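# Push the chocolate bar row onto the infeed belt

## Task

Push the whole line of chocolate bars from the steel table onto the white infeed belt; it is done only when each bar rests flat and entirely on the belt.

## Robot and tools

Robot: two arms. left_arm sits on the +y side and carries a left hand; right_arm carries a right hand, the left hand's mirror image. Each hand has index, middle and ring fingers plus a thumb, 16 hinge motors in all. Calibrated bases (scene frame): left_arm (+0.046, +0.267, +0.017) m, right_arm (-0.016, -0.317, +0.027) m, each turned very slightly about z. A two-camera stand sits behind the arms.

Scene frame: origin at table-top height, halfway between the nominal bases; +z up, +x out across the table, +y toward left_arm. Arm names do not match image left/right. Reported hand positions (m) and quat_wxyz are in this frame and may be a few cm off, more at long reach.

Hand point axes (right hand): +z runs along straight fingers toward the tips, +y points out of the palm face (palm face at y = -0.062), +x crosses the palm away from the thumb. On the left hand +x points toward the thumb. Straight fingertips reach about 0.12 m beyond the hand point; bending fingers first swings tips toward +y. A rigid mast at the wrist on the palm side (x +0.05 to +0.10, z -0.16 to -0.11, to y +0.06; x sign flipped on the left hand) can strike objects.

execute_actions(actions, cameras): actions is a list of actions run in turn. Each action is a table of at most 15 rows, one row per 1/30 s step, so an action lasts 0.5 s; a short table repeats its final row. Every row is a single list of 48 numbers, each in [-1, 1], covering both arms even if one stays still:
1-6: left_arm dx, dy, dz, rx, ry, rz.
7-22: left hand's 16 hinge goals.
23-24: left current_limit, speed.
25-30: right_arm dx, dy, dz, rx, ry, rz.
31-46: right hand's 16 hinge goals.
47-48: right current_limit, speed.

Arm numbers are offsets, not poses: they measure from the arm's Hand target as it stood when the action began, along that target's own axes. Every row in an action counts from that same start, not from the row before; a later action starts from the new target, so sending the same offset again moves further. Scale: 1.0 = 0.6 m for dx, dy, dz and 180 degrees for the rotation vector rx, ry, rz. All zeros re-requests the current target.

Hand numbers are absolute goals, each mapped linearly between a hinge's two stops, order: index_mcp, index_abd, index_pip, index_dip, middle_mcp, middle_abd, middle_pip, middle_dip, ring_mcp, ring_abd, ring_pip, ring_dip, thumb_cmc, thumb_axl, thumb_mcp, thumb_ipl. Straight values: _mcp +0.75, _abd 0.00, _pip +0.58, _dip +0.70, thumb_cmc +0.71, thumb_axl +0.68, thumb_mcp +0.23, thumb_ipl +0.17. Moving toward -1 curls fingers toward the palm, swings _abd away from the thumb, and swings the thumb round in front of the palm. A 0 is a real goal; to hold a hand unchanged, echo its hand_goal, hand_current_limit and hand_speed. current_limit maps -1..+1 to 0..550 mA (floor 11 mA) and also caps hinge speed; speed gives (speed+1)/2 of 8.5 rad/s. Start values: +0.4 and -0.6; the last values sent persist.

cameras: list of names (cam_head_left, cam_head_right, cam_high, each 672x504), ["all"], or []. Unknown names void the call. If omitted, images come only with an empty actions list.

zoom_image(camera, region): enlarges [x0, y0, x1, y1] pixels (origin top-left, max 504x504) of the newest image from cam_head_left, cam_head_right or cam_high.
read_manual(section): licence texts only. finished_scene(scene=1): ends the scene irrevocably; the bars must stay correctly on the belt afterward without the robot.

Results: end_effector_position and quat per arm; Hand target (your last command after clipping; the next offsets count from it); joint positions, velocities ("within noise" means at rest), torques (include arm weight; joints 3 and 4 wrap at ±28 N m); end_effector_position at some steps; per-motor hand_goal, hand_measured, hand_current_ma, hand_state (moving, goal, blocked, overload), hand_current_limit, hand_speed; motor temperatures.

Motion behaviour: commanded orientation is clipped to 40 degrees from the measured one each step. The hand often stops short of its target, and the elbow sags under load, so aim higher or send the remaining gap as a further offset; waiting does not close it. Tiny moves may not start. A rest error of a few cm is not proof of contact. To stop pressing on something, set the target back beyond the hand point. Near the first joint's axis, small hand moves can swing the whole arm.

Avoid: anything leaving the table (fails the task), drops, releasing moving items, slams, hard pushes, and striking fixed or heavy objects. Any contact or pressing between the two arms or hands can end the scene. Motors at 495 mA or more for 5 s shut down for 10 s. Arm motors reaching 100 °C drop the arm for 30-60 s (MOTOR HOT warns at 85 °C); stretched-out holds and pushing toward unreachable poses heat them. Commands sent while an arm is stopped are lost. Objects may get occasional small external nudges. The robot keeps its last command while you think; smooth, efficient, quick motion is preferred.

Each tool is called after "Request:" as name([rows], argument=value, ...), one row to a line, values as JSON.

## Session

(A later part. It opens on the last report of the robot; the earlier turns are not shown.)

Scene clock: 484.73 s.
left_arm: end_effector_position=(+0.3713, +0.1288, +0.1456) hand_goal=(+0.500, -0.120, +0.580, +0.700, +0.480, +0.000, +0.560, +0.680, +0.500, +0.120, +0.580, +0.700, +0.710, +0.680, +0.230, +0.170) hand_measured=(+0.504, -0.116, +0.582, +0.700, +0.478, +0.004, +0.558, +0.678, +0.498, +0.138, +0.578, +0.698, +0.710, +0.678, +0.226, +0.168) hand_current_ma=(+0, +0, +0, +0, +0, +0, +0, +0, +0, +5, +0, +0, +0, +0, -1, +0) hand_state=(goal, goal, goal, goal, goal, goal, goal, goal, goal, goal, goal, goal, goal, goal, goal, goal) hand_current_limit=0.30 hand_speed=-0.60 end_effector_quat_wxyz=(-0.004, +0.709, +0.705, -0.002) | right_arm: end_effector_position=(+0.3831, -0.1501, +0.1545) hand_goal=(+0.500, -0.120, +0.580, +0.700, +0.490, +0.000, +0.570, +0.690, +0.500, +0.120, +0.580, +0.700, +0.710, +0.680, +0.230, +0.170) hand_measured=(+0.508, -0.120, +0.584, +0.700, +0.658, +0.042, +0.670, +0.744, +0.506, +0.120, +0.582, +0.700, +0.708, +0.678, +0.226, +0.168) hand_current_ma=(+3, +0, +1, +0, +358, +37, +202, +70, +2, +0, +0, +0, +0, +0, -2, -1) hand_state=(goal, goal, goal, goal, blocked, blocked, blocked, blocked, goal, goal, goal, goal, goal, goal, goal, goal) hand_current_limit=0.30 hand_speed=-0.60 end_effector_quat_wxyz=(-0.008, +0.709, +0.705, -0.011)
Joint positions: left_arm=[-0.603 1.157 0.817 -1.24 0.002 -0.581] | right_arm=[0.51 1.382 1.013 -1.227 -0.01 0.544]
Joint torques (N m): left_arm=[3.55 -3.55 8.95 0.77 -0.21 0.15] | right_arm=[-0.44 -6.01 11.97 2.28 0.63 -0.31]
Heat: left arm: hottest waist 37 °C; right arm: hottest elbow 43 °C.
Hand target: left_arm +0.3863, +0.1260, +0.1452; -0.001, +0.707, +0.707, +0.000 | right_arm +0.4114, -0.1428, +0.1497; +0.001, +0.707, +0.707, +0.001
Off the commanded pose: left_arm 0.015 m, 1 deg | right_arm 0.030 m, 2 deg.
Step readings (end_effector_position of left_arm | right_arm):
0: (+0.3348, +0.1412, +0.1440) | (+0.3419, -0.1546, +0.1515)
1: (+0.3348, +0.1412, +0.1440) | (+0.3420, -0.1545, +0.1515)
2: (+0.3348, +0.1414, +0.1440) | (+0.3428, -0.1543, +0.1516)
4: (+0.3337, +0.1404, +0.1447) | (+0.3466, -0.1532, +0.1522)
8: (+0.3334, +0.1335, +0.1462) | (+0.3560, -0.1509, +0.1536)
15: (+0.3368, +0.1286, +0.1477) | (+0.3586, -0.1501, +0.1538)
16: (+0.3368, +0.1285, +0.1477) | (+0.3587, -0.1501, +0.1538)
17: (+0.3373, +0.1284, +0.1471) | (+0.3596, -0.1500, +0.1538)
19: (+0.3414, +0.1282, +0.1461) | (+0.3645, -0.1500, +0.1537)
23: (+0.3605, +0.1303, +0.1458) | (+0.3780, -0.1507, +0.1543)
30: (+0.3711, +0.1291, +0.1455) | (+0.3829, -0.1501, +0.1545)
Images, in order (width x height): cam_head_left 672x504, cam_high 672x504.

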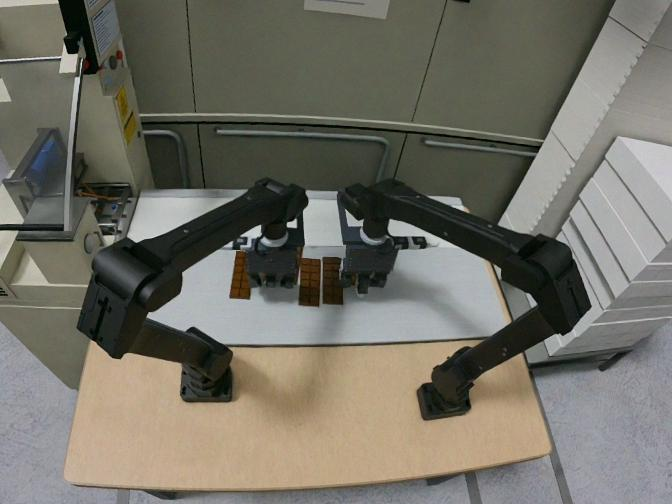

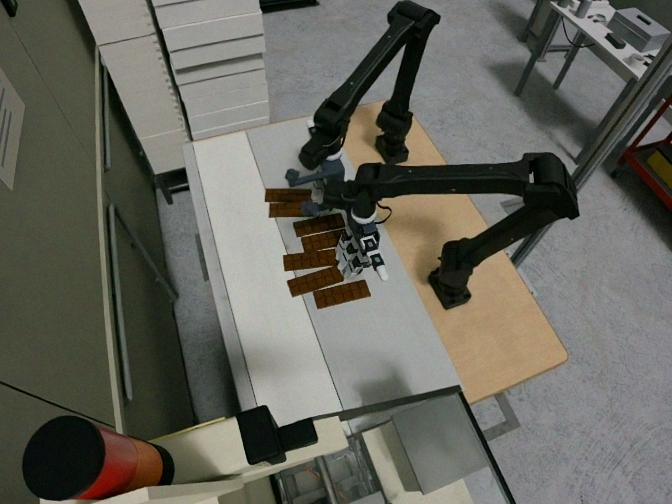

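Request:
execute_actions([
  [[0,0.04,-0.003,0,0,0,0.5,-0.12,0.58,0.7,0.49,0,0.57,0.69,0.5,0.12,0.58,0.7,0.71,0.68,0.23,0.17,0.2,-0.6,0.003,-0.06,-0.015,0,0,0,0.5,-0.12,0.58,0.7,0.5,0,0.58,0.7,0.5,0.12,0.58,0.7,0.71,0.68,0.23,0.17,0.2,-0.6]],
  [[0,0.05,0,0,0,0,0.5,-0.12,0.58,0.7,0.49,0,0.57,0.69,0.5,0.12,0.58,0.7,0.71,0.68,0.23,0.17,0.2,-0.6,0,0.085,0,0,0,0,0.5,-0.12,0.58,0.7,0.5,0,0.58,0.7,0.5,0.12,0.58,0.7,0.71,0.68,0.23,0.17,0.2,-0.6]],
], cameras=["cam_high","cam_head_left"])

Request:
zoom_image(camera="cam_high", region=[240, 150, 400, 310])

Request:
zoom_image(camera="cam_head_left", region=[220, 220, 420, 320])

Scene clock: 507.47 s.
left_arm: end_effector_position=(+0.4230, +0.1282, +0.1461) hand_goal=(+0.500, -0.120, +0.580, +0.700, +0.490, +0.000, +0.570, +0.690, +0.500, +0.120, +0.580, +0.700, +0.710, +0.680, +0.230, +0.170) hand_measured=(+0.504, -0.116, +0.582, +0.700, +0.492, +0.000, +0.568, +0.686, +0.500, +0.140, +0.578, +0.698, +0.710, +0.678, +0.226, +0.168) hand_current_ma=(+0, +0, +0, +0, +0, +0, +0, +0, +0, +6, +0, +0, +0, +0, -1, +0) hand_state=(goal, goal, goal, goal, goal, goal, goal, goal, goal, blocked, goal, goal, goal, goal, goal, goal) hand_current_limit=0.20 hand_speed=-0.60 end_effector_quat_wxyz=(-0.007, +0.708, +0.706, -0.003) | right_arm: end_effector_position=(+0.4087, -0.1475, +0.1556) hand_goal=(+0.500, -0.120, +0.580, +0.700, +0.500, +0.000, +0.580, +0.700, +0.500, +0.120, +0.580, +0.700, +0.710, +0.680, +0.230, +0.170) hand_measured=(+0.508, -0.122, +0.584, +0.700, +0.504, +0.006, +0.582, +0.700, +0.502, +0.122, +0.580, +0.700, +0.708, +0.678, +0.226, +0.168) hand_current_ma=(+3, +0, +1, +0, +1, +1, +0, +0, +0, +0, +0, +0, +0, +0, -2, -1) hand_state=(goal, goal, goal, goal, goal, goal, goal, goal, goal, goal, goal, goal, goal, goal, goal, goal) hand_current_limit=0.20 hand_speed=-0.60 end_effector_quat_wxyz=(-0.002, +0.710, +0.704, -0.007)
Joint positions: left_arm=[-0.519 1.285 0.924 -1.224 0.003 -0.498] | right_arm=[0.487 1.436 1.067 -1.217 -0.001 0.525]
Joint torques (N m): left_arm=[3.55 -5.54 9.31 0.68 -0.21 0.15] | right_arm=[0.26 -7.53 12.19 0.95 0.27 -0.21]
Heat: left arm: hottest elbow 38 °C; right arm: hottest elbow 43 °C.
Hand target: left_arm +0.4402, +0.1260, +0.1468; -0.001, +0.707, +0.707, +0.000 | right_arm +0.4263, -0.1409, +0.1586; +0.001, +0.707, +0.707, +0.000
Off the commanded pose: left_arm 0.018 m, 1 deg | right_arm 0.019 m, 1 deg.
Step readings (end_effector_position of left_arm | right_arm):
0: (+0.3713, +0.1287, +0.1456) | (+0.3831, -0.1501, +0.1545)
1: (+0.3714, +0.1286, +0.1456) | (+0.3831, -0.1502, +0.1544)
2: (+0.3723, +0.1285, +0.1458) | (+0.3828, -0.1501, +0.1544)
4: (+0.3772, +0.1286, +0.1462) | (+0.3822, -0.1487, +0.1558)
8: (+0.3899, +0.1288, +0.1463) | (+0.3815, -0.1430, +0.1568)
15: (+0.3941, +0.1282, +0.1458) | (+0.3781, -0.1417, +0.1569)
16: (+0.3942, +0.1281, +0.1458) | (+0.3781, -0.1417, +0.1569)
17: (+0.3952, +0.1281, +0.1460) | (+0.3784, -0.1423, +0.1568)
19: (+0.4012, +0.1280, +0.1462) | (+0.3811, -0.1442, +0.1549)
23: (+0.4175, +0.1287, +0.1462) | (+0.3983, -0.1474, +0.1552)
30: (+0.4230, +0.1282, +0.1461) | (+0.4085, -0.1474, +0.1558)
Images, in order (width x height): cam_head_left 672x504, cam_high 672x504.

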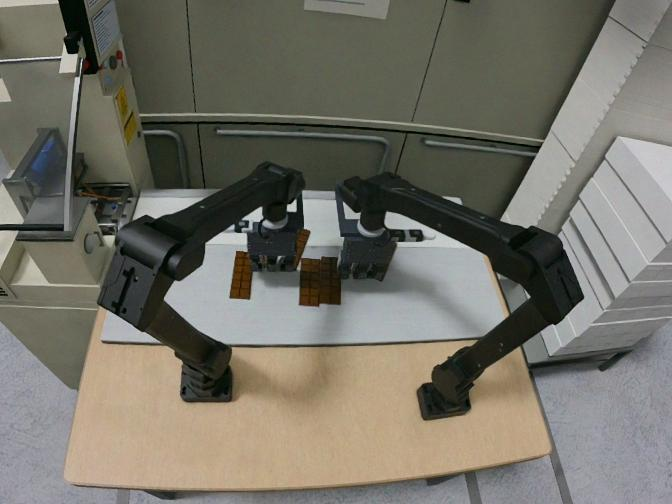

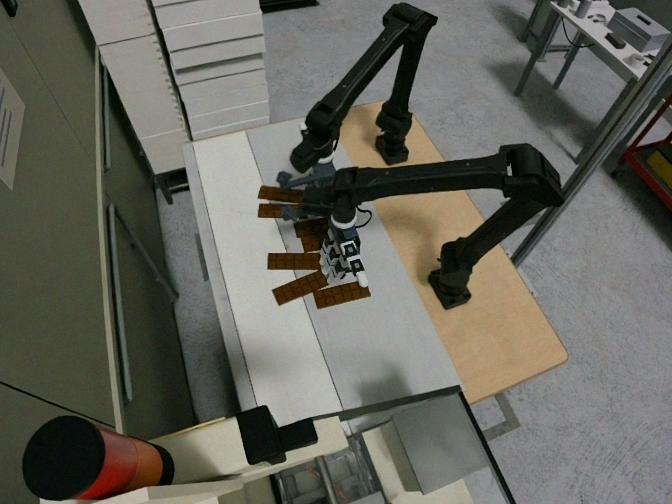

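Scaled by 3.150 from the camera's 672x504 image, which has a finer 960x720 frame.

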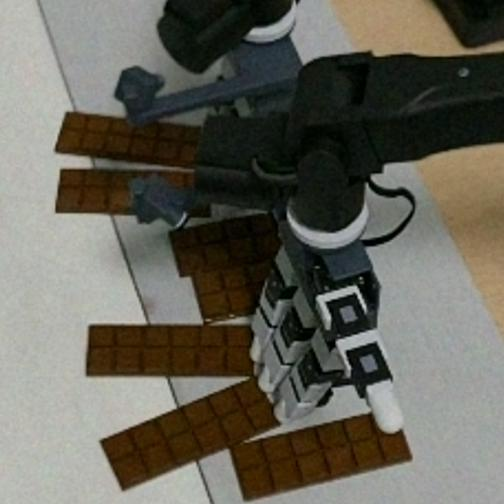

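Scaled by 2.520 from the camera's 672x504 image, which has a finer 960x720 frame.

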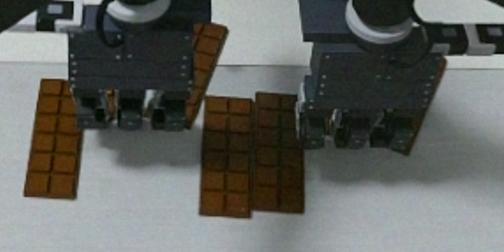

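Request:
execute_actions([
  [[0,0.0,-0.004,0,0,0,0.485,-0.12,0.58,0.7,0.54,0,0.58,0.7,0.485,0.12,0.58,0.7,0.71,0.68,0.23,0.17,0.2,-0.4,0,0,0,0,0,0,0.485,-0.12,0.58,0.7,0.54,0,0.58,0.7,0.485,0.12,0.58,0.7,0.71,0.68,0.23,0.17,0.2,-0.4]],
  [[0,0.05,0,0,0,0,0.485,-0.12,0.58,0.7,0.54,0,0.58,0.7,0.485,0.12,0.58,0.7,0.71,0.68,0.23,0.17,0.2,-0.6,0,0.06,0,0,0,0,0.485,-0.12,0.58,0.7,0.54,0,0.58,0.7,0.485,0.12,0.58,0.7,0.71,0.68,0.23,0.17,0.2,-0.6]],
], cameras=["cam_high","cam_head_left"])

Request:
zoom_image(camera="cam_high", region=[240, 150, 400, 310])

Request:
zoom_image(camera="cam_head_left", region=[220, 220, 420, 320])

Scene clock: 536.90 s.
left_arm: end_effector_position=(+0.4518, +0.1294, +0.1458) hand_goal=(+0.486, -0.120, +0.580, +0.700, +0.540, +0.000, +0.580, +0.700, +0.486, +0.120, +0.580, +0.700, +0.710, +0.680, +0.230, +0.170) hand_measured=(+0.494, -0.118, +0.582, +0.700, +0.540, +0.000, +0.578, +0.698, +0.486, +0.140, +0.578, +0.698, +0.710, +0.678, +0.226, +0.168) hand_current_ma=(+2, +0, +0, +0, +0, +0, +0, +0, +0, +6, +0, +0, +0, +0, -1, +0) hand_state=(goal, goal, goal, goal, goal, goal, goal, goal, goal, blocked, goal, goal, goal, goal, goal, goal) hand_current_limit=0.20 hand_speed=-0.60 end_effector_quat_wxyz=(-0.010, +0.707, +0.707, -0.003) | right_arm: end_effector_position=(+0.4434, -0.1463, +0.1559) hand_goal=(+0.486, -0.120, +0.580, +0.700, +0.540, +0.000, +0.580, +0.700, +0.486, +0.120, +0.580, +0.700, +0.710, +0.680, +0.230, +0.170) hand_measured=(+0.486, -0.128, +0.580, +0.700, +0.550, +0.002, +0.588, +0.704, +0.490, +0.126, +0.582, +0.700, +0.708, +0.678, +0.226, +0.168) hand_current_ma=(+0, -2, +0, +0, +5, +0, +2, +1, +1, +1, +0, +0, +0, +0, -2, -1) hand_state=(goal, goal, goal, goal, goal, goal, goal, goal, goal, goal, goal, goal, goal, goal, goal, goal) hand_current_limit=0.20 hand_speed=-0.60 end_effector_quat_wxyz=(-0.003, +0.709, +0.705, -0.007)
Joint positions: left_arm=[-0.479 1.356 0.989 -1.224 0.001 -0.463] | right_arm=[0.448 1.514 1.153 -1.225 -0.001 0.483]
Joint torques (N m): left_arm=[3.31 -6.95 9.77 0.5 -0.14 0.16] | right_arm=[0.38 -9.35 12.4 0.96 0.27 -0.18]
Heat: left arm: hottest elbow 38 °C; right arm: hottest elbow 45 °C.
Hand target: left_arm +0.4703, +0.1260, +0.1492; -0.001, +0.707, +0.707, +0.000 | right_arm +0.4623, -0.1410, +0.1587; +0.001, +0.707, +0.707, +0.001
Off the commanded pose: left_arm 0.019 m, 1 deg | right_arm 0.020 m, 1 deg.
Step readings (end_effector_position of left_arm | right_arm):
0: (+0.4230, +0.1282, +0.1461) | (+0.4087, -0.1475, +0.1556)
1: (+0.4230, +0.1282, +0.1461) | (+0.4087, -0.1475, +0.1556)
2: (+0.4230, +0.1282, +0.1462) | (+0.4087, -0.1474, +0.1556)
4: (+0.4230, +0.1282, +0.1459) | (+0.4087, -0.1474, +0.1548)
8: (+0.4230, +0.1281, +0.1457) | (+0.4087, -0.1474, +0.1541)
15: (+0.4230, +0.1281, +0.1457) | (+0.4087, -0.1473, +0.1541)
16: (+0.4233, +0.1279, +0.1459) | (+0.4089, -0.1472, +0.1541)
17: (+0.4243, +0.1279, +0.1460) | (+0.4102, -0.1471, +0.1542)
19: (+0.4305, +0.1278, +0.1460) | (+0.4170, -0.1467, +0.1546)
23: (+0.4467, +0.1293, +0.1460) | (+0.4352, -0.1469, +0.1563)
30: (+0.4517, +0.1294, +0.1459) | (+0.4434, -0.1465, +0.1559)
Images, in order (width x height): cam_head_left 672x504, cam_high 672x504.

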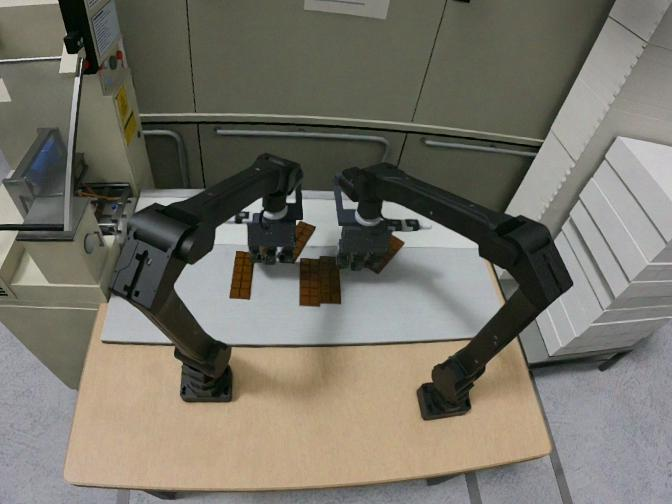

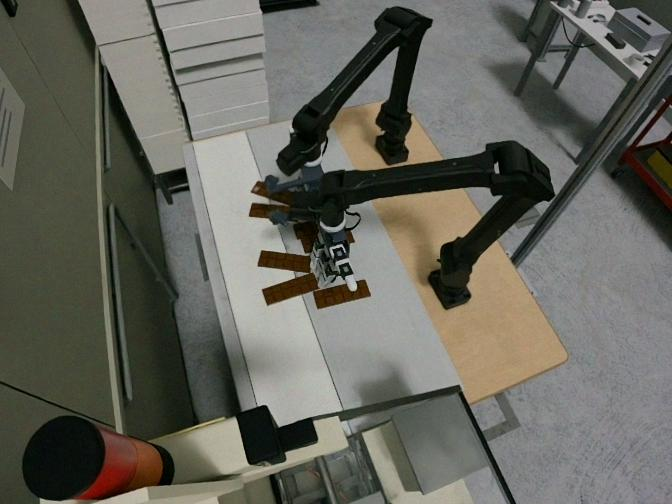

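Scaled by 3.150 from the camera's 672x504 image, which has a finer 960x720 frame.

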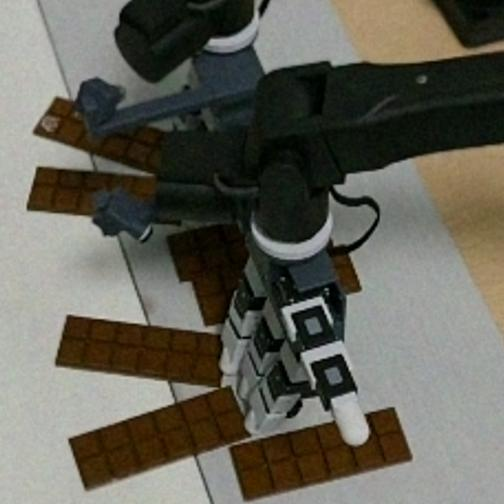

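Scaled by 2.520 from the camera's 672x504 image, which has a finer 960x720 frame.

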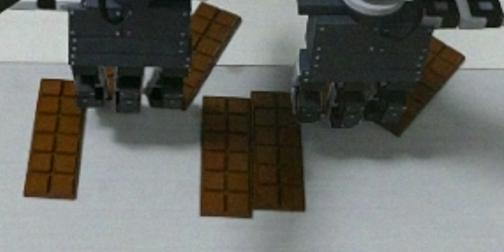

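Request:
execute_actions([
  [[0,-0.1,-0.06,0,0,0,0.5,0,0.58,0.7,0.5,0,0.58,0.7,0.5,0,0.58,0.7,0.71,0.68,0.23,0.17,0.2,-0.4,0,-0.1,-0.06,0,0,0,0.5,0,0.58,0.7,0.5,0,0.58,0.7,0.5,0,0.58,0.7,0.71,0.68,0.23,0.17,0.2,-0.4]],
  [[0,-0.1,-0.1,0,0,0,0.5,0,0.58,0.7,0.5,0,0.58,0.7,0.5,0,0.58,0.7,0.71,0.68,0.23,0.17,0.2,-0.4,0,-0.1,-0.1,0,0,0,0.5,0,0.58,0.7,0.5,0,0.58,0.7,0.5,0,0.58,0.7,0.71,0.68,0.23,0.17,0.2,-0.4]],
], cameras=["all"])

Request:
zoom_image(camera="cam_high", region=[200, 150, 400, 310])

Request:
zoom_image(camera="cam_head_left", region=[210, 190, 430, 320])

Scene clock: 578.10 s.
left_arm: end_effector_position=(+0.3475, +0.1334, +0.2364) hand_goal=(+0.500, +0.000, +0.580, +0.700, +0.500, +0.000, +0.580, +0.700, +0.500, +0.000, +0.580, +0.700, +0.710, +0.680, +0.230, +0.170) hand_measured=(+0.500, -0.004, +0.582, +0.700, +0.502, +0.000, +0.578, +0.698, +0.500, +0.002, +0.578, +0.698, +0.710, +0.678, +0.226, +0.168) hand_current_ma=(+0, +0, +0, +0, +0, +0, +0, +0, +0, +0, +0, +0, +0, +0, -1, +0) hand_state=(goal, goal, goal, goal, goal, goal, goal, goal, goal, goal, goal, goal, goal, goal, goal, goal) hand_current_limit=0.20 hand_speed=-0.40 end_effector_quat_wxyz=(-0.005, +0.705, +0.710, -0.002) | right_arm: end_effector_position=(+0.3427, -0.1431, +0.2552) hand_goal=(+0.500, +0.000, +0.580, +0.700, +0.500, +0.000, +0.580, +0.700, +0.500, +0.000, +0.580, +0.700, +0.710, +0.680, +0.230, +0.170) hand_measured=(+0.500, -0.002, +0.580, +0.700, +0.502, +0.002, +0.582, +0.702, +0.500, +0.002, +0.578, +0.700, +0.708, +0.678, +0.226, +0.168) hand_current_ma=(+0, +0, +0, +0, +0, +0, +0, +0, +0, +0, +0, +0, +0, +0, -2, -1) hand_state=(goal, goal, goal, goal, goal, goal, goal, goal, goal, goal, goal, goal, goal, goal, goal, goal) hand_current_limit=0.20 hand_speed=-0.40 end_effector_quat_wxyz=(+0.001, +0.705, +0.710, +0.006)
Joint positions: left_arm=[-0.641 1.042 0.98 -1.52 0.002 -0.631] | right_arm=[0.593 1.213 1.125 -1.47 0 0.615]
Joint torques (N m): left_arm=[1.03 -4.42 9.61 -0.39 -0.17 -0.08] | right_arm=[1.32 -6.65 10.11 0.51 0.29 0.07]
Heat: left arm: hottest elbow 41 °C; right arm: hottest elbow 45 °C.
Hand target: left_arm +0.3505, +0.1259, +0.2455; +0.000, +0.707, +0.707, +0.000 | right_arm +0.3421, -0.1410, +0.2544; +0.001, +0.707, +0.707, +0.000
Off the commanded pose: left_arm 0.012 m, 1 deg | right_arm 0.002 m, 1 deg.
Step readings (end_effector_position of left_arm | right_arm):
0: (+0.4518, +0.1294, +0.1458) | (+0.4434, -0.1462, +0.1557)
1: (+0.4517, +0.1294, +0.1458) | (+0.4434, -0.1462, +0.1557)
2: (+0.4510, +0.1299, +0.1467) | (+0.4427, -0.1462, +0.1562)
4: (+0.4458, +0.1313, +0.1520) | (+0.4378, -0.1459, +0.1603)
8: (+0.4293, +0.1294, +0.1745) | (+0.4200, -0.1422, +0.1797)
15: (+0.4179, +0.1270, +0.1924) | (+0.4090, -0.1378, +0.2016)
16: (+0.4170, +0.1275, +0.1920) | (+0.4085, -0.1382, +0.2015)
17: (+0.4133, +0.1280, +0.1921) | (+0.4050, -0.1386, +0.2015)
19: (+0.3993, +0.1303, +0.1970) | (+0.3920, -0.1415, +0.2058)
23: (+0.3692, +0.1294, +0.2221) | (+0.3630, -0.1398, +0.2328)
30: (+0.3493, +0.1320, +0.2370) | (+0.3441, -0.1417, +0.2558)

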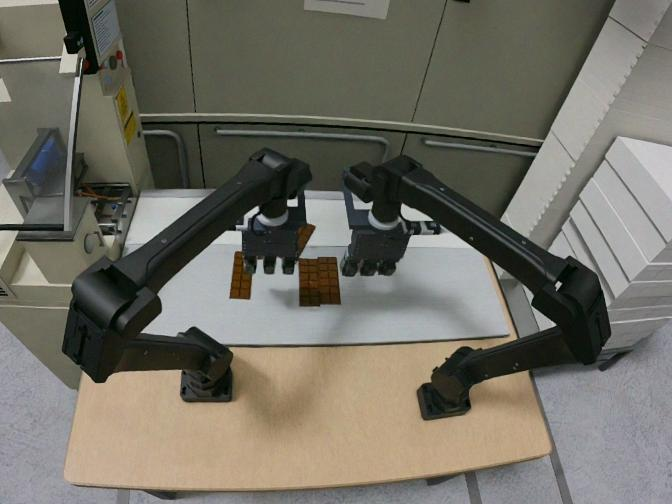

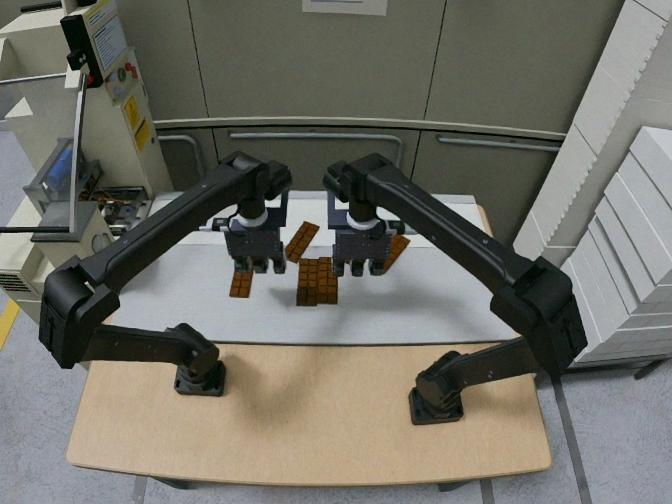

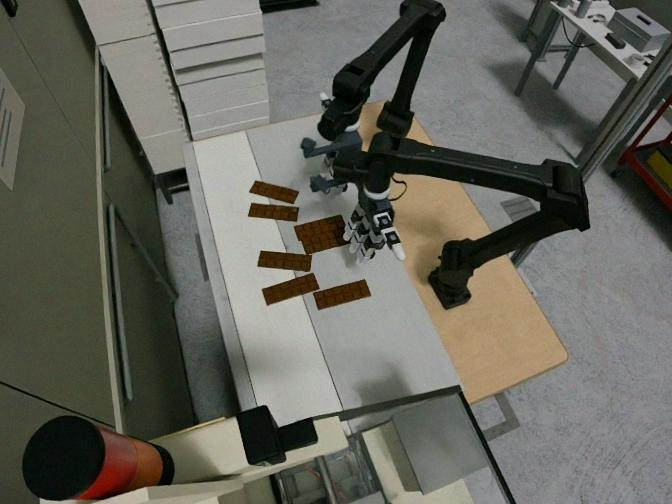

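Scaled by 2.520 from the camera's 672x504 image, which has a finer 960x720 frame.

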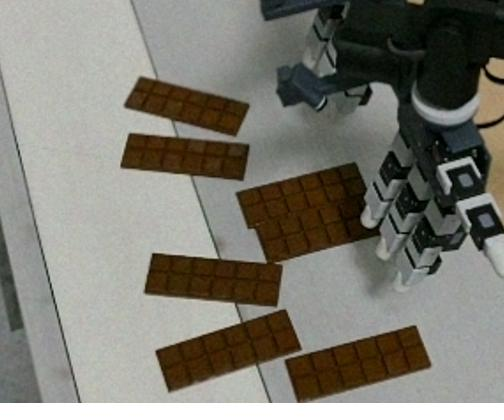

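Scaled by 2.291 from the camera's 672x504 image, which has a finer 960x720 frame.

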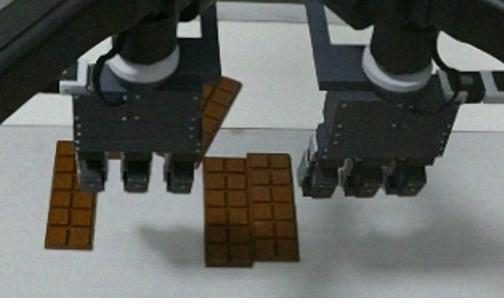

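Request:
execute_actions([
  [[-0.079,0.1368,0.05,0,0,0.111,0.5,-0.2,0.58,0.7,0.5,0,0.58,0.7,-0.45,0,0.58,0.7,0.71,0.68,0.23,0.17,0.2,-0.4,-0.055,0.1098,0.05,0,0,0.1667,0.5,-0.2,0.58,0.7,0.5,0,0.58,0.7,0.5,0.2,0.58,0.7,0.71,0.68,0.23,0.17,0.2,-0.4]],
  [[0,0,0.1,0,0,0,0.5,-0.2,0.58,0.7,0.5,0,0.58,0.7,-0.45,0,0.58,0.7,0.71,0.68,0.23,0.17,0.2,-0.4,0,0,0.1,0,0,0,0.5,-0.2,0.58,0.7,0.5,0,0.58,0.7,0.5,0.2,0.58,0.7,0.71,0.68,0.23,0.17,0.2,-0.4]],
], cameras=["all"])

Request:
zoom_image(camera="cam_high", region=[200, 150, 400, 310])

Request:
zoom_image(camera="cam_head_left", region=[210, 190, 430, 320])

Request:
zoom_image(camera="cam_head_right", region=[210, 190, 430, 320])

Scene clock: 684.03 s.
left_arm: end_effector_position=(+0.4293, +0.0743, +0.1599) hand_goal=(+0.500, -0.200, +0.580, +0.700, +0.500, +0.000, +0.580, +0.700, -0.450, +0.000, +0.580, +0.700, +0.710, +0.680, +0.230, +0.170) hand_measured=(+0.502, -0.190, +0.582, +0.700, +0.502, -0.002, +0.578, +0.698, -0.434, +0.002, +0.580, +0.698, +0.710, +0.678, +0.226, +0.168) hand_current_ma=(+0, +2, +0, +0, +0, +0, +0, +0, +6, +0, +0, +0, +0, +0, -1, +0) hand_state=(goal, goal, goal, goal, goal, goal, goal, goal, goal, goal, goal, goal, goal, goal, goal, goal) hand_current_limit=0.20 hand_speed=-0.40 end_effector_quat_wxyz=(+0.000, +0.820, +0.572, +0.001) | right_arm: end_effector_position=(+0.4082, -0.1723, +0.1721) hand_goal=(+0.500, -0.200, +0.580, +0.700, +0.500, +0.000, +0.580, +0.700, +0.500, +0.200, +0.580, +0.700, +0.710, +0.680, +0.230, +0.170) hand_measured=(+0.502, -0.188, +0.580, +0.700, +0.502, +0.000, +0.582, +0.702, +0.502, +0.188, +0.578, +0.700, +0.708, +0.678, +0.226, +0.168) hand_current_ma=(+0, +4, +0, +0, +0, +0, +0, +0, +0, -4, +0, +0, +0, +0, -2, -1) hand_state=(goal, goal, goal, goal, goal, goal, goal, goal, goal, goal, goal, goal, goal, goal, goal, goal) hand_current_limit=0.20 hand_speed=-0.40 end_effector_quat_wxyz=(-0.001, +0.862, +0.507, +0.006)
Joint positions: left_arm=[-0.575 1.303 0.975 -1.241 -0.002 -0.204] | right_arm=[0.488 1.468 1.145 -1.237 -0.003 1.026]
Joint torques (N m): left_arm=[3.37 -8.29 6.91 0.51 -0.04 0.12] | right_arm=[0.85 -10.7 8.36 0.94 0.36 0.04]
Motor temperatures (°C): left_arm=[36 36 39 29 30 29] | right_arm=[37 34 42 27 30 28]
Heat: left arm: hottest elbow 39 °C; right arm: hottest elbow 42 °C.
Hand target: left_arm +0.4324, +0.0785, +0.1552; -0.001, +0.819, +0.574, +0.000 | right_arm +0.4081, -0.1739, +0.1645; +0.000, +0.866, +0.500, +0.001
Off the commanded pose: left_arm 0.007 m, 0 deg | right_arm 0.008 m, 1 deg.
Step readings (end_effector_position of left_arm | right_arm):
0: (+0.3475, +0.1335, +0.2364) | (+0.3427, -0.1432, +0.2552)
1: (+0.3477, +0.1333, +0.2362) | (+0.3427, -0.1434, +0.2551)
2: (+0.3495, +0.1318, +0.2354) | (+0.3434, -0.1457, +0.2534)
4: (+0.3606, +0.1230, +0.2292) | (+0.3509, -0.1518, +0.2457)
8: (+0.3891, +0.1026, +0.2049) | (+0.3775, -0.1702, +0.2160)
15: (+0.4085, +0.0928, +0.1888) | (+0.3889, -0.1807, +0.1976)
16: (+0.4097, +0.0914, +0.1901) | (+0.3898, -0.1805, +0.1992)
17: (+0.4122, +0.0890, +0.1908) | (+0.3919, -0.1796, +0.1997)
19: (+0.4210, +0.0819, +0.1908) | (+0.3995, -0.1757, +0.1987)
23: (+0.4290, +0.0754, +0.1779) | (+0.4092, -0.1711, +0.1883)
30: (+0.4282, +0.0753, +0.1594) | (+0.4073, -0.1727, +0.1721)

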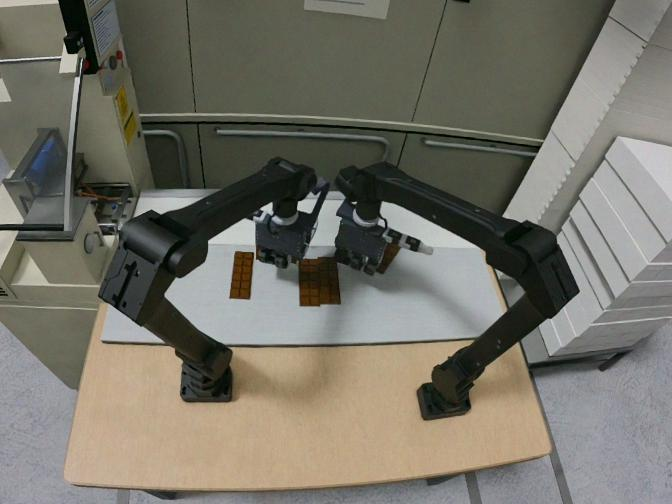

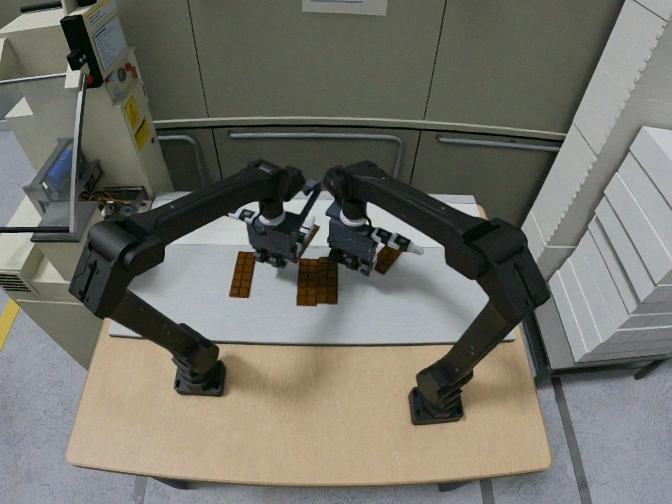

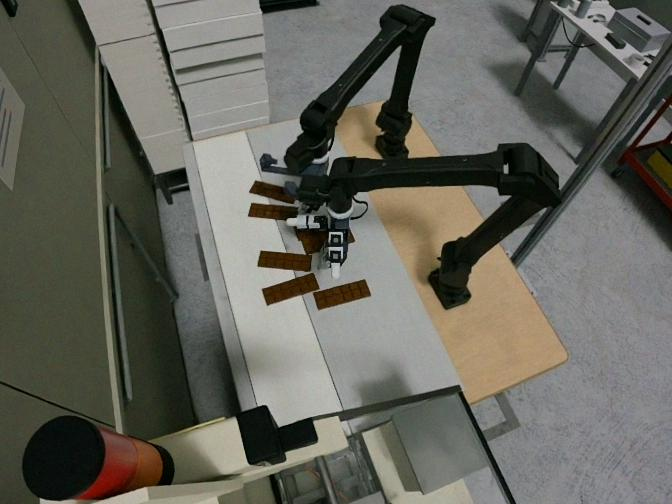

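Scaled by 2.520 from the camera's 672x504 image, which has a finer 960x720 frame.

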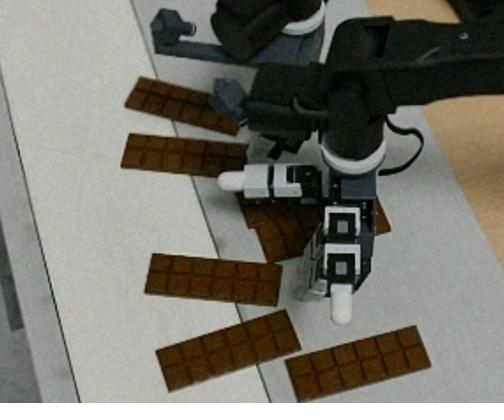

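Scaled by 2.291 from the camera's 672x504 image, which has a finer 960x720 frame.

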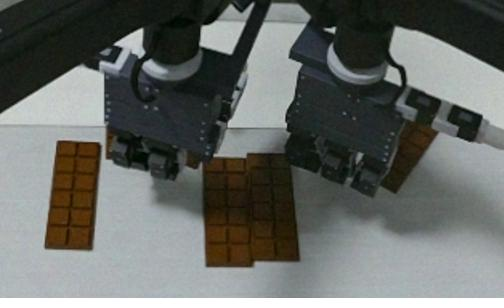

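Scaled by 2.291 from the camera's 672x504 image, which has a finer 960x720 frame.

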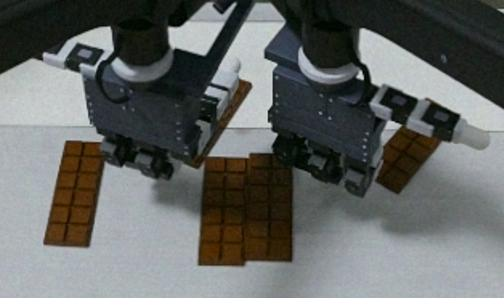

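Request:
zoom_image(camera="cam_head_left", region=[325, 220, 415, 290])

Request:
zoom_image(camera="cam_high", region=[250, 190, 350, 290])

Scaled by 5.600 from the camera's 672x504 image, which has a finer 960x720 frame.

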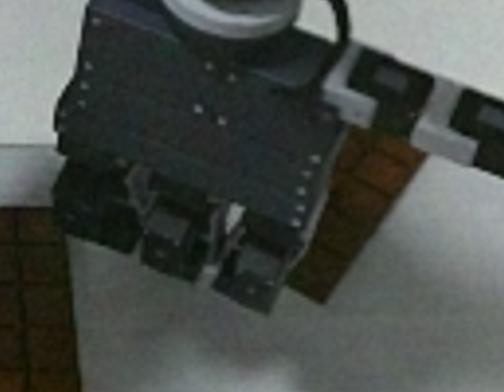

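Scaled by 5.040 from the camera's 672x504 image, which has a finer 960x720 frame.

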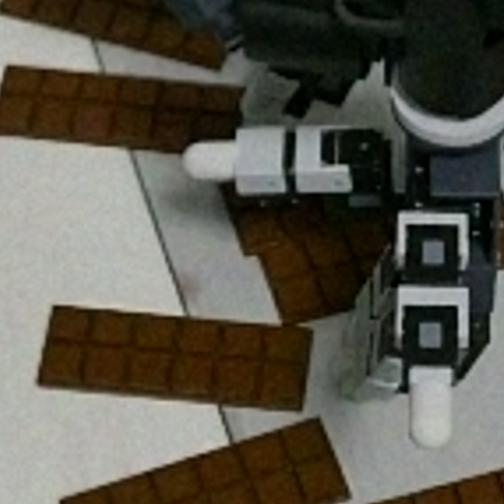

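Request:
execute_actions([
  [[0,0.03,0.012,0,0,0,0.5,-0.2,0.58,0.7,0.5,0,0.58,0.7,-0.45,0,0.58,0.7,0.71,0.68,0.23,0.17,0.2,-0.4,-0.01,0.03,0.0125,0,0,0,0.5,-0.2,0.58,0.7,0.5,0,0.58,0.7,0.5,0.2,0.58,0.7,0.71,0.68,0.23,0.17,0.2,-0.4]],
  [[0,0.07,0,0,0,0,0.5,-0.2,0.58,0.7,0.5,0,0.58,0.7,-0.45,0,0.58,0.7,0.71,0.68,0.23,0.17,0.2,-0.4,0,0.07,0,0,0,0,0.5,-0.2,0.58,0.7,0.5,0,0.58,0.7,0.5,0.2,0.58,0.7,0.71,0.68,0.23,0.17,0.2,-0.4]],
], cameras=["all"])

Request:
zoom_image(camera="cam_high", region=[220, 150, 380, 310])

Request:
zoom_image(camera="cam_head_left", region=[220, 200, 420, 300])

Scene clock: 753.43 s.
left_arm: end_effector_position=(+0.4620, +0.0644, +0.1474) hand_goal=(+0.500, -0.200, +0.580, +0.700, +0.500, +0.000, +0.580, +0.700, -0.450, +0.000, +0.580, +0.700, +0.710, +0.680, +0.230, +0.170) hand_measured=(+0.504, -0.190, +0.582, +0.700, +0.584, -0.002, +0.652, +0.738, -0.434, +0.002, +0.580, +0.698, +0.710, +0.678, +0.226, +0.168) hand_current_ma=(+0, +2, +0, +0, +130, +0, +84, +25, +6, +0, +0, +0, +0, +0, -1, +0) hand_state=(goal, goal, goal, goal, blocked, goal, blocked, blocked, goal, goal, goal, goal, goal, goal, goal, goal) hand_current_limit=0.20 hand_speed=-0.40 end_effector_quat_wxyz=(-0.015, +0.821, +0.571, -0.008) | right_arm: end_effector_position=(+0.4419, -0.2126, +0.1613) hand_goal=(+0.500, -0.200, +0.580, +0.700, +0.500, +0.000, +0.580, +0.700, +0.500, +0.200, +0.580, +0.700, +0.710, +0.680, +0.230, +0.170) hand_measured=(+0.500, -0.184, +0.580, +0.700, +0.502, +0.006, +0.582, +0.702, +0.500, +0.196, +0.580, +0.702, +0.708, +0.678, +0.226, +0.168) hand_current_ma=(+0, +7, +0, +0, +0, +1, +0, +0, +0, -1, +0, +0, +0, +0, -2, -1) hand_state=(goal, goal, goal, goal, goal, goal, goal, goal, goal, goal, goal, goal, goal, goal, goal, goal) hand_current_limit=0.20 hand_speed=-0.40 end_effector_quat_wxyz=(+0.000, +0.869, +0.495, +0.002)
Joint positions: left_arm=[-0.549 1.422 1.063 -1.246 0.002 -0.177] | right_arm=[0.37 1.519 1.171 -1.219 0 0.934]
Joint torques (N m): left_arm=[3.6 -6.83 10.19 1.42 -0.16 0.13] | right_arm=[0.73 -8.7 11.64 0.88 0.22 -0.25]
Heat: left arm: hottest elbow 37 °C; right arm: hottest elbow 42 °C.
Hand target: left_arm +0.4888, +0.0581, +0.1479; -0.001, +0.819, +0.574, +0.000 | right_arm +0.4572, -0.2093, +0.1572; +0.000, +0.866, +0.500, +0.001
Off the commanded pose: left_arm 0.028 m, 2 deg | right_arm 0.016 m, 1 deg.
Step readings (end_effector_position of left_arm | right_arm):
0: (+0.4293, +0.0743, +0.1599) | (+0.4081, -0.1724, +0.1721)
1: (+0.4294, +0.0742, +0.1599) | (+0.4081, -0.1724, +0.1721)
2: (+0.4298, +0.0741, +0.1597) | (+0.4087, -0.1730, +0.1722)
4: (+0.4318, +0.0736, +0.1572) | (+0.4109, -0.1747, +0.1721)
8: (+0.4353, +0.0740, +0.1460) | (+0.4163, -0.1828, +0.1699)
15: (+0.4358, +0.0740, +0.1438) | (+0.4190, -0.1875, +0.1673)
16: (+0.4358, +0.0740, +0.1438) | (+0.4192, -0.1874, +0.1672)
17: (+0.4366, +0.0738, +0.1440) | (+0.4201, -0.1889, +0.1665)
19: (+0.4427, +0.0716, +0.1454) | (+0.4227, -0.1933, +0.1631)
23: (+0.4581, +0.0661, +0.1475) | (+0.4345, -0.2075, +0.1613)
30: (+0.4620, +0.0645, +0.1475) | (+0.4417, -0.2124, +0.1613)

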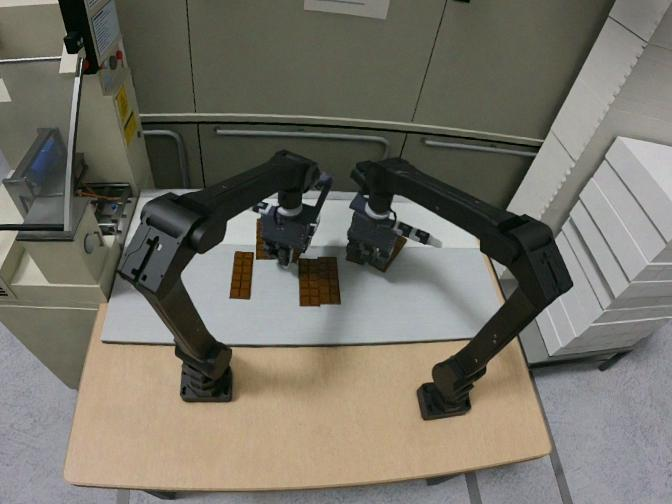

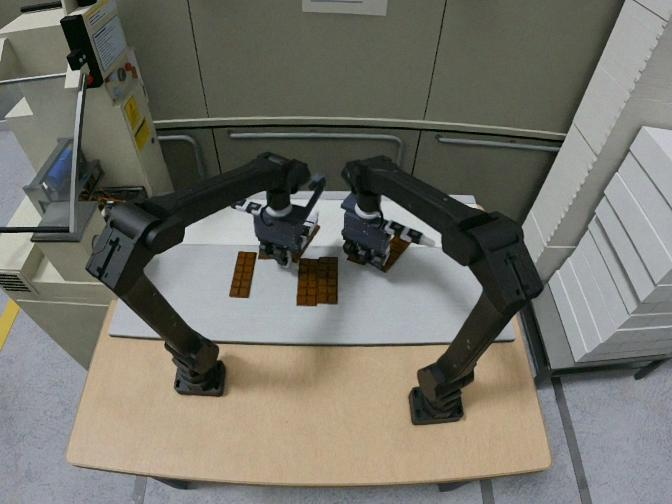

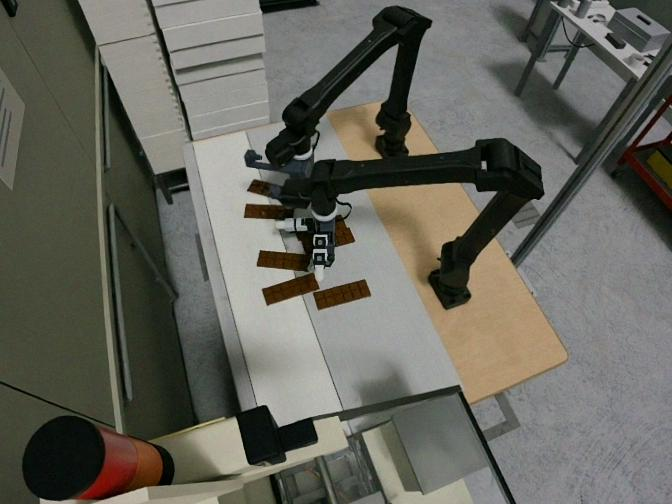

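Scaled by 3.150 from the camera's 672x504 image, which has a finer 960x720 frame.

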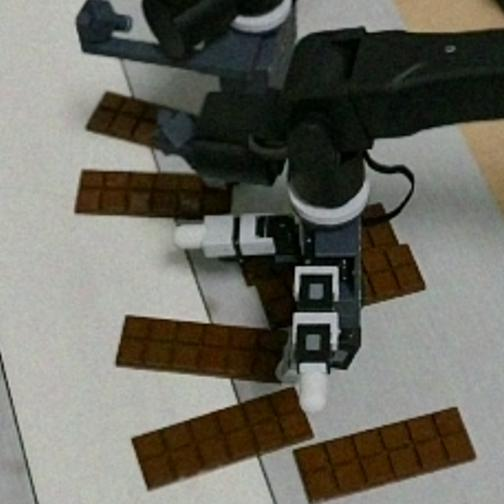

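Scaled by 2.520 from the camera's 672x504 image, which has a finer 960x720 frame.

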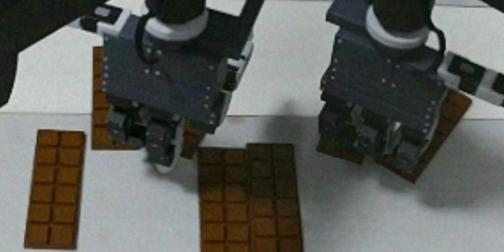

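Request:
execute_actions([
  [[0,-0.06,-0.006,0,0,0,0.5,-0.2,0.58,0.7,0.5,0,0.58,0.7,-0.45,0,0.58,0.7,0.71,0.68,0.23,0.17,0.2,-0.4,0,-0.045,0.009,0,0,0,0.5,-0.2,0.58,0.7,0.5,0,0.58,0.7,0.5,0.2,0.58,0.7,0.71,0.68,0.23,0.17,0.2,-0.4]],
  [[0,0.09,0,0,0,0,0.5,-0.2,0.58,0.7,0.5,0,0.58,0.7,-0.45,0,0.58,0.7,0.71,0.68,0.23,0.17,0.2,-0.4,0,0.07,0,0,0,0,0.5,-0.2,0.58,0.7,0.5,0,0.58,0.7,0.5,0.2,0.58,0.7,0.71,0.68,0.23,0.17,0.2,-0.4]],
  [[0,0.05,0,0,0,0,0.5,-0.2,0.58,0.7,0.5,0,0.58,0.7,-0.45,0,0.58,0.7,0.71,0.68,0.23,0.17,0.2,-0.4,0,0.05,0,0,0,0,0.5,-0.2,0.58,0.7,0.5,0,0.58,0.7,0.5,0.2,0.58,0.7,0.71,0.68,0.23,0.17,0.2,-0.4]],
], cameras=["all"])

Request:
zoom_image(camera="cam_high", region=[220, 150, 380, 310])

Request:
zoom_image(camera="cam_head_left", region=[220, 200, 420, 300])

Scene clock: 765.97 s.
left_arm: end_effector_position=(+0.5139, +0.0440, +0.1461) hand_goal=(+0.500, -0.200, +0.580, +0.700, +0.500, +0.000, +0.580, +0.700, -0.450, +0.000, +0.580, +0.700, +0.710, +0.680, +0.230, +0.170) hand_measured=(+0.502, -0.190, +0.582, +0.700, +0.512, -0.002, +0.590, +0.706, -0.434, +0.002, +0.580, +0.698, +0.710, +0.678, +0.226, +0.168) hand_current_ma=(+0, +2, +0, +0, +3, +0, +2, +1, +6, +0, +0, +0, +0, +0, -1, +0) hand_state=(goal, goal, goal, goal, goal, goal, goal, goal, goal, goal, goal, goal, goal, goal, goal, goal) hand_current_limit=0.20 hand_speed=-0.40 end_effector_quat_wxyz=(-0.011, +0.821, +0.571, -0.006) | right_arm: end_effector_position=(+0.4835, -0.2317, +0.1613) hand_goal=(+0.500, -0.200, +0.580, +0.700, +0.500, +0.000, +0.580, +0.700, +0.500, +0.200, +0.580, +0.700, +0.710, +0.680, +0.230, +0.170) hand_measured=(+0.502, -0.182, +0.580, +0.700, +0.504, +0.006, +0.582, +0.702, +0.494, +0.196, +0.576, +0.698, +0.708, +0.678, +0.226, +0.168) hand_current_ma=(+0, +8, +0, +0, +1, +2, +0, +0, -2, +0, -1, +0, +0, +0, -2, -1) hand_state=(goal, goal, goal, goal, goal, goal, goal, goal, goal, goal, goal, goal, goal, goal, goal, goal) hand_current_limit=0.20 hand_speed=-0.40 end_effector_quat_wxyz=(+0.002, +0.868, +0.497, +0.011)
Joint positions: left_arm=[-0.53 1.557 1.206 -1.244 0.001 -0.158] | right_arm=[0.297 1.589 1.251 -1.211 -0.001 0.857]
Joint torques (N m): left_arm=[3.49 -10.64 10.28 0.35 -0.13 0.13] | right_arm=[0.15 -9.47 11.69 0.62 0.24 -0.26]
Heat: left arm: hottest elbow 38 °C; right arm: hottest elbow 43 °C.
Hand target: left_arm +0.5339, +0.0417, +0.1514; -0.001, +0.819, +0.574, +0.000 | right_arm +0.4961, -0.2316, +0.1518; +0.000, +0.866, +0.500, +0.001
Off the commanded pose: left_arm 0.021 m, 1 deg | right_arm 0.016 m, 1 deg.
Step readings (end_effector_position of left_arm | right_arm):
0: (+0.4621, +0.0643, +0.1475) | (+0.4419, -0.2126, +0.1613)
1: (+0.4621, +0.0643, +0.1475) | (+0.4419, -0.2126, +0.1613)
2: (+0.4620, +0.0644, +0.1478) | (+0.4419, -0.2122, +0.1613)
4: (+0.4625, +0.0641, +0.1489) | (+0.4412, -0.2100, +0.1613)
8: (+0.4592, +0.0661, +0.1489) | (+0.4408, -0.2020, +0.1618)
15: (+0.4558, +0.0681, +0.1514) | (+0.4390, -0.1962, +0.1609)
16: (+0.4558, +0.0681, +0.1514) | (+0.4390, -0.1962, +0.1609)
17: (+0.4558, +0.0681, +0.1507) | (+0.4393, -0.1972, +0.1609)
19: (+0.4589, +0.0664, +0.1479) | (+0.4407, -0.1994, +0.1603)
23: (+0.4762, +0.0585, +0.1473) | (+0.4492, -0.2113, +0.1605)
30: (+0.4858, +0.0548, +0.1450) | (+0.4569, -0.2179, +0.1606)
31: (+0.4863, +0.0545, +0.1457) | (+0.4572, -0.2182, +0.1607)
32: (+0.4875, +0.0540, +0.1459) | (+0.4580, -0.2189, +0.1607)
34: (+0.4925, +0.0520, +0.1463) | (+0.4633, -0.2203, +0.1609)
38: (+0.5074, +0.0465, +0.1479) | (+0.4782, -0.2280, +0.1613)
45: (+0.5136, +0.0442, +0.1460) | (+0.4835, -0.2317, +0.1615)

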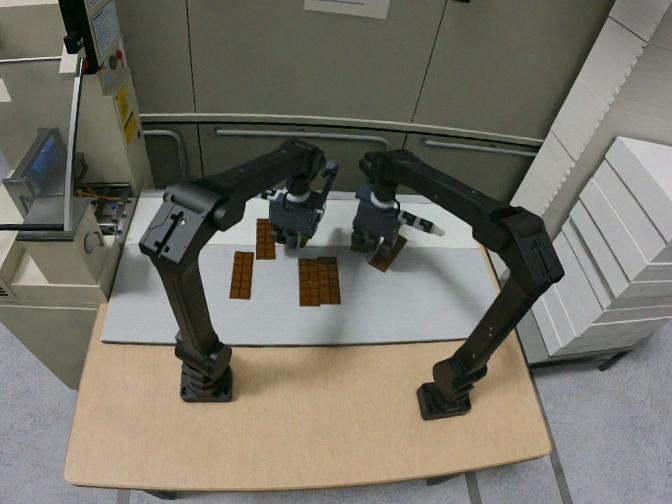

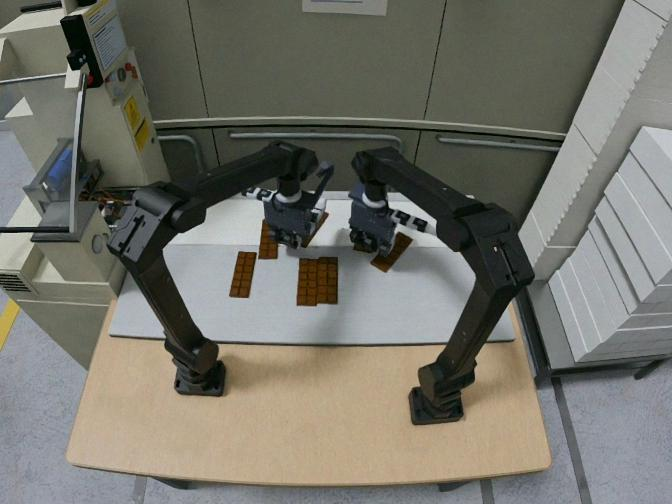

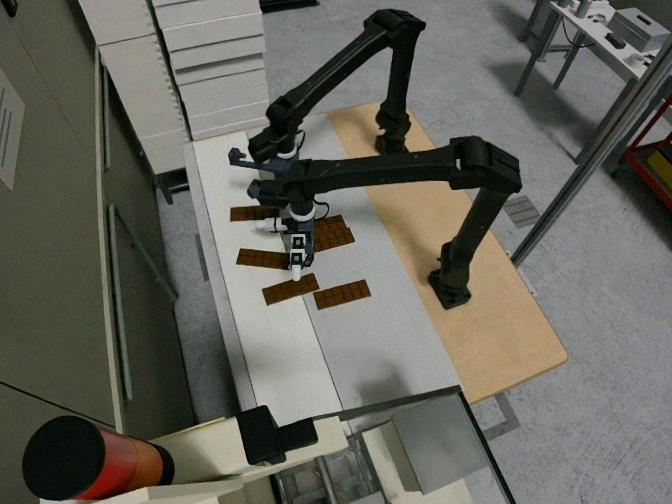

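Scaled by 3.150 from the camera's 672x504 image, which has a finer 960x720 frame.

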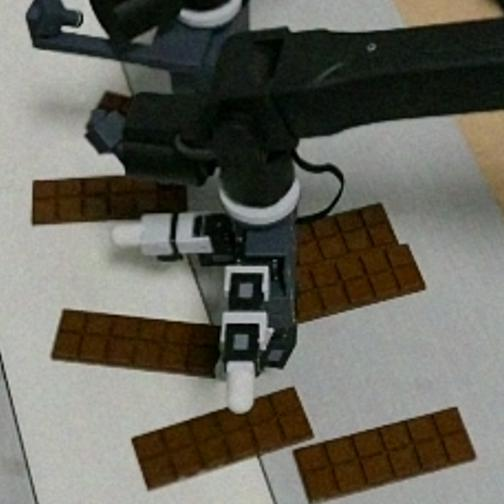

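Scaled by 2.520 from the camera's 672x504 image, which has a finer 960x720 frame.

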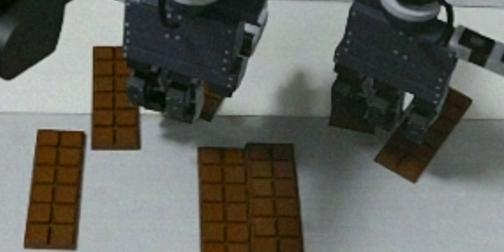

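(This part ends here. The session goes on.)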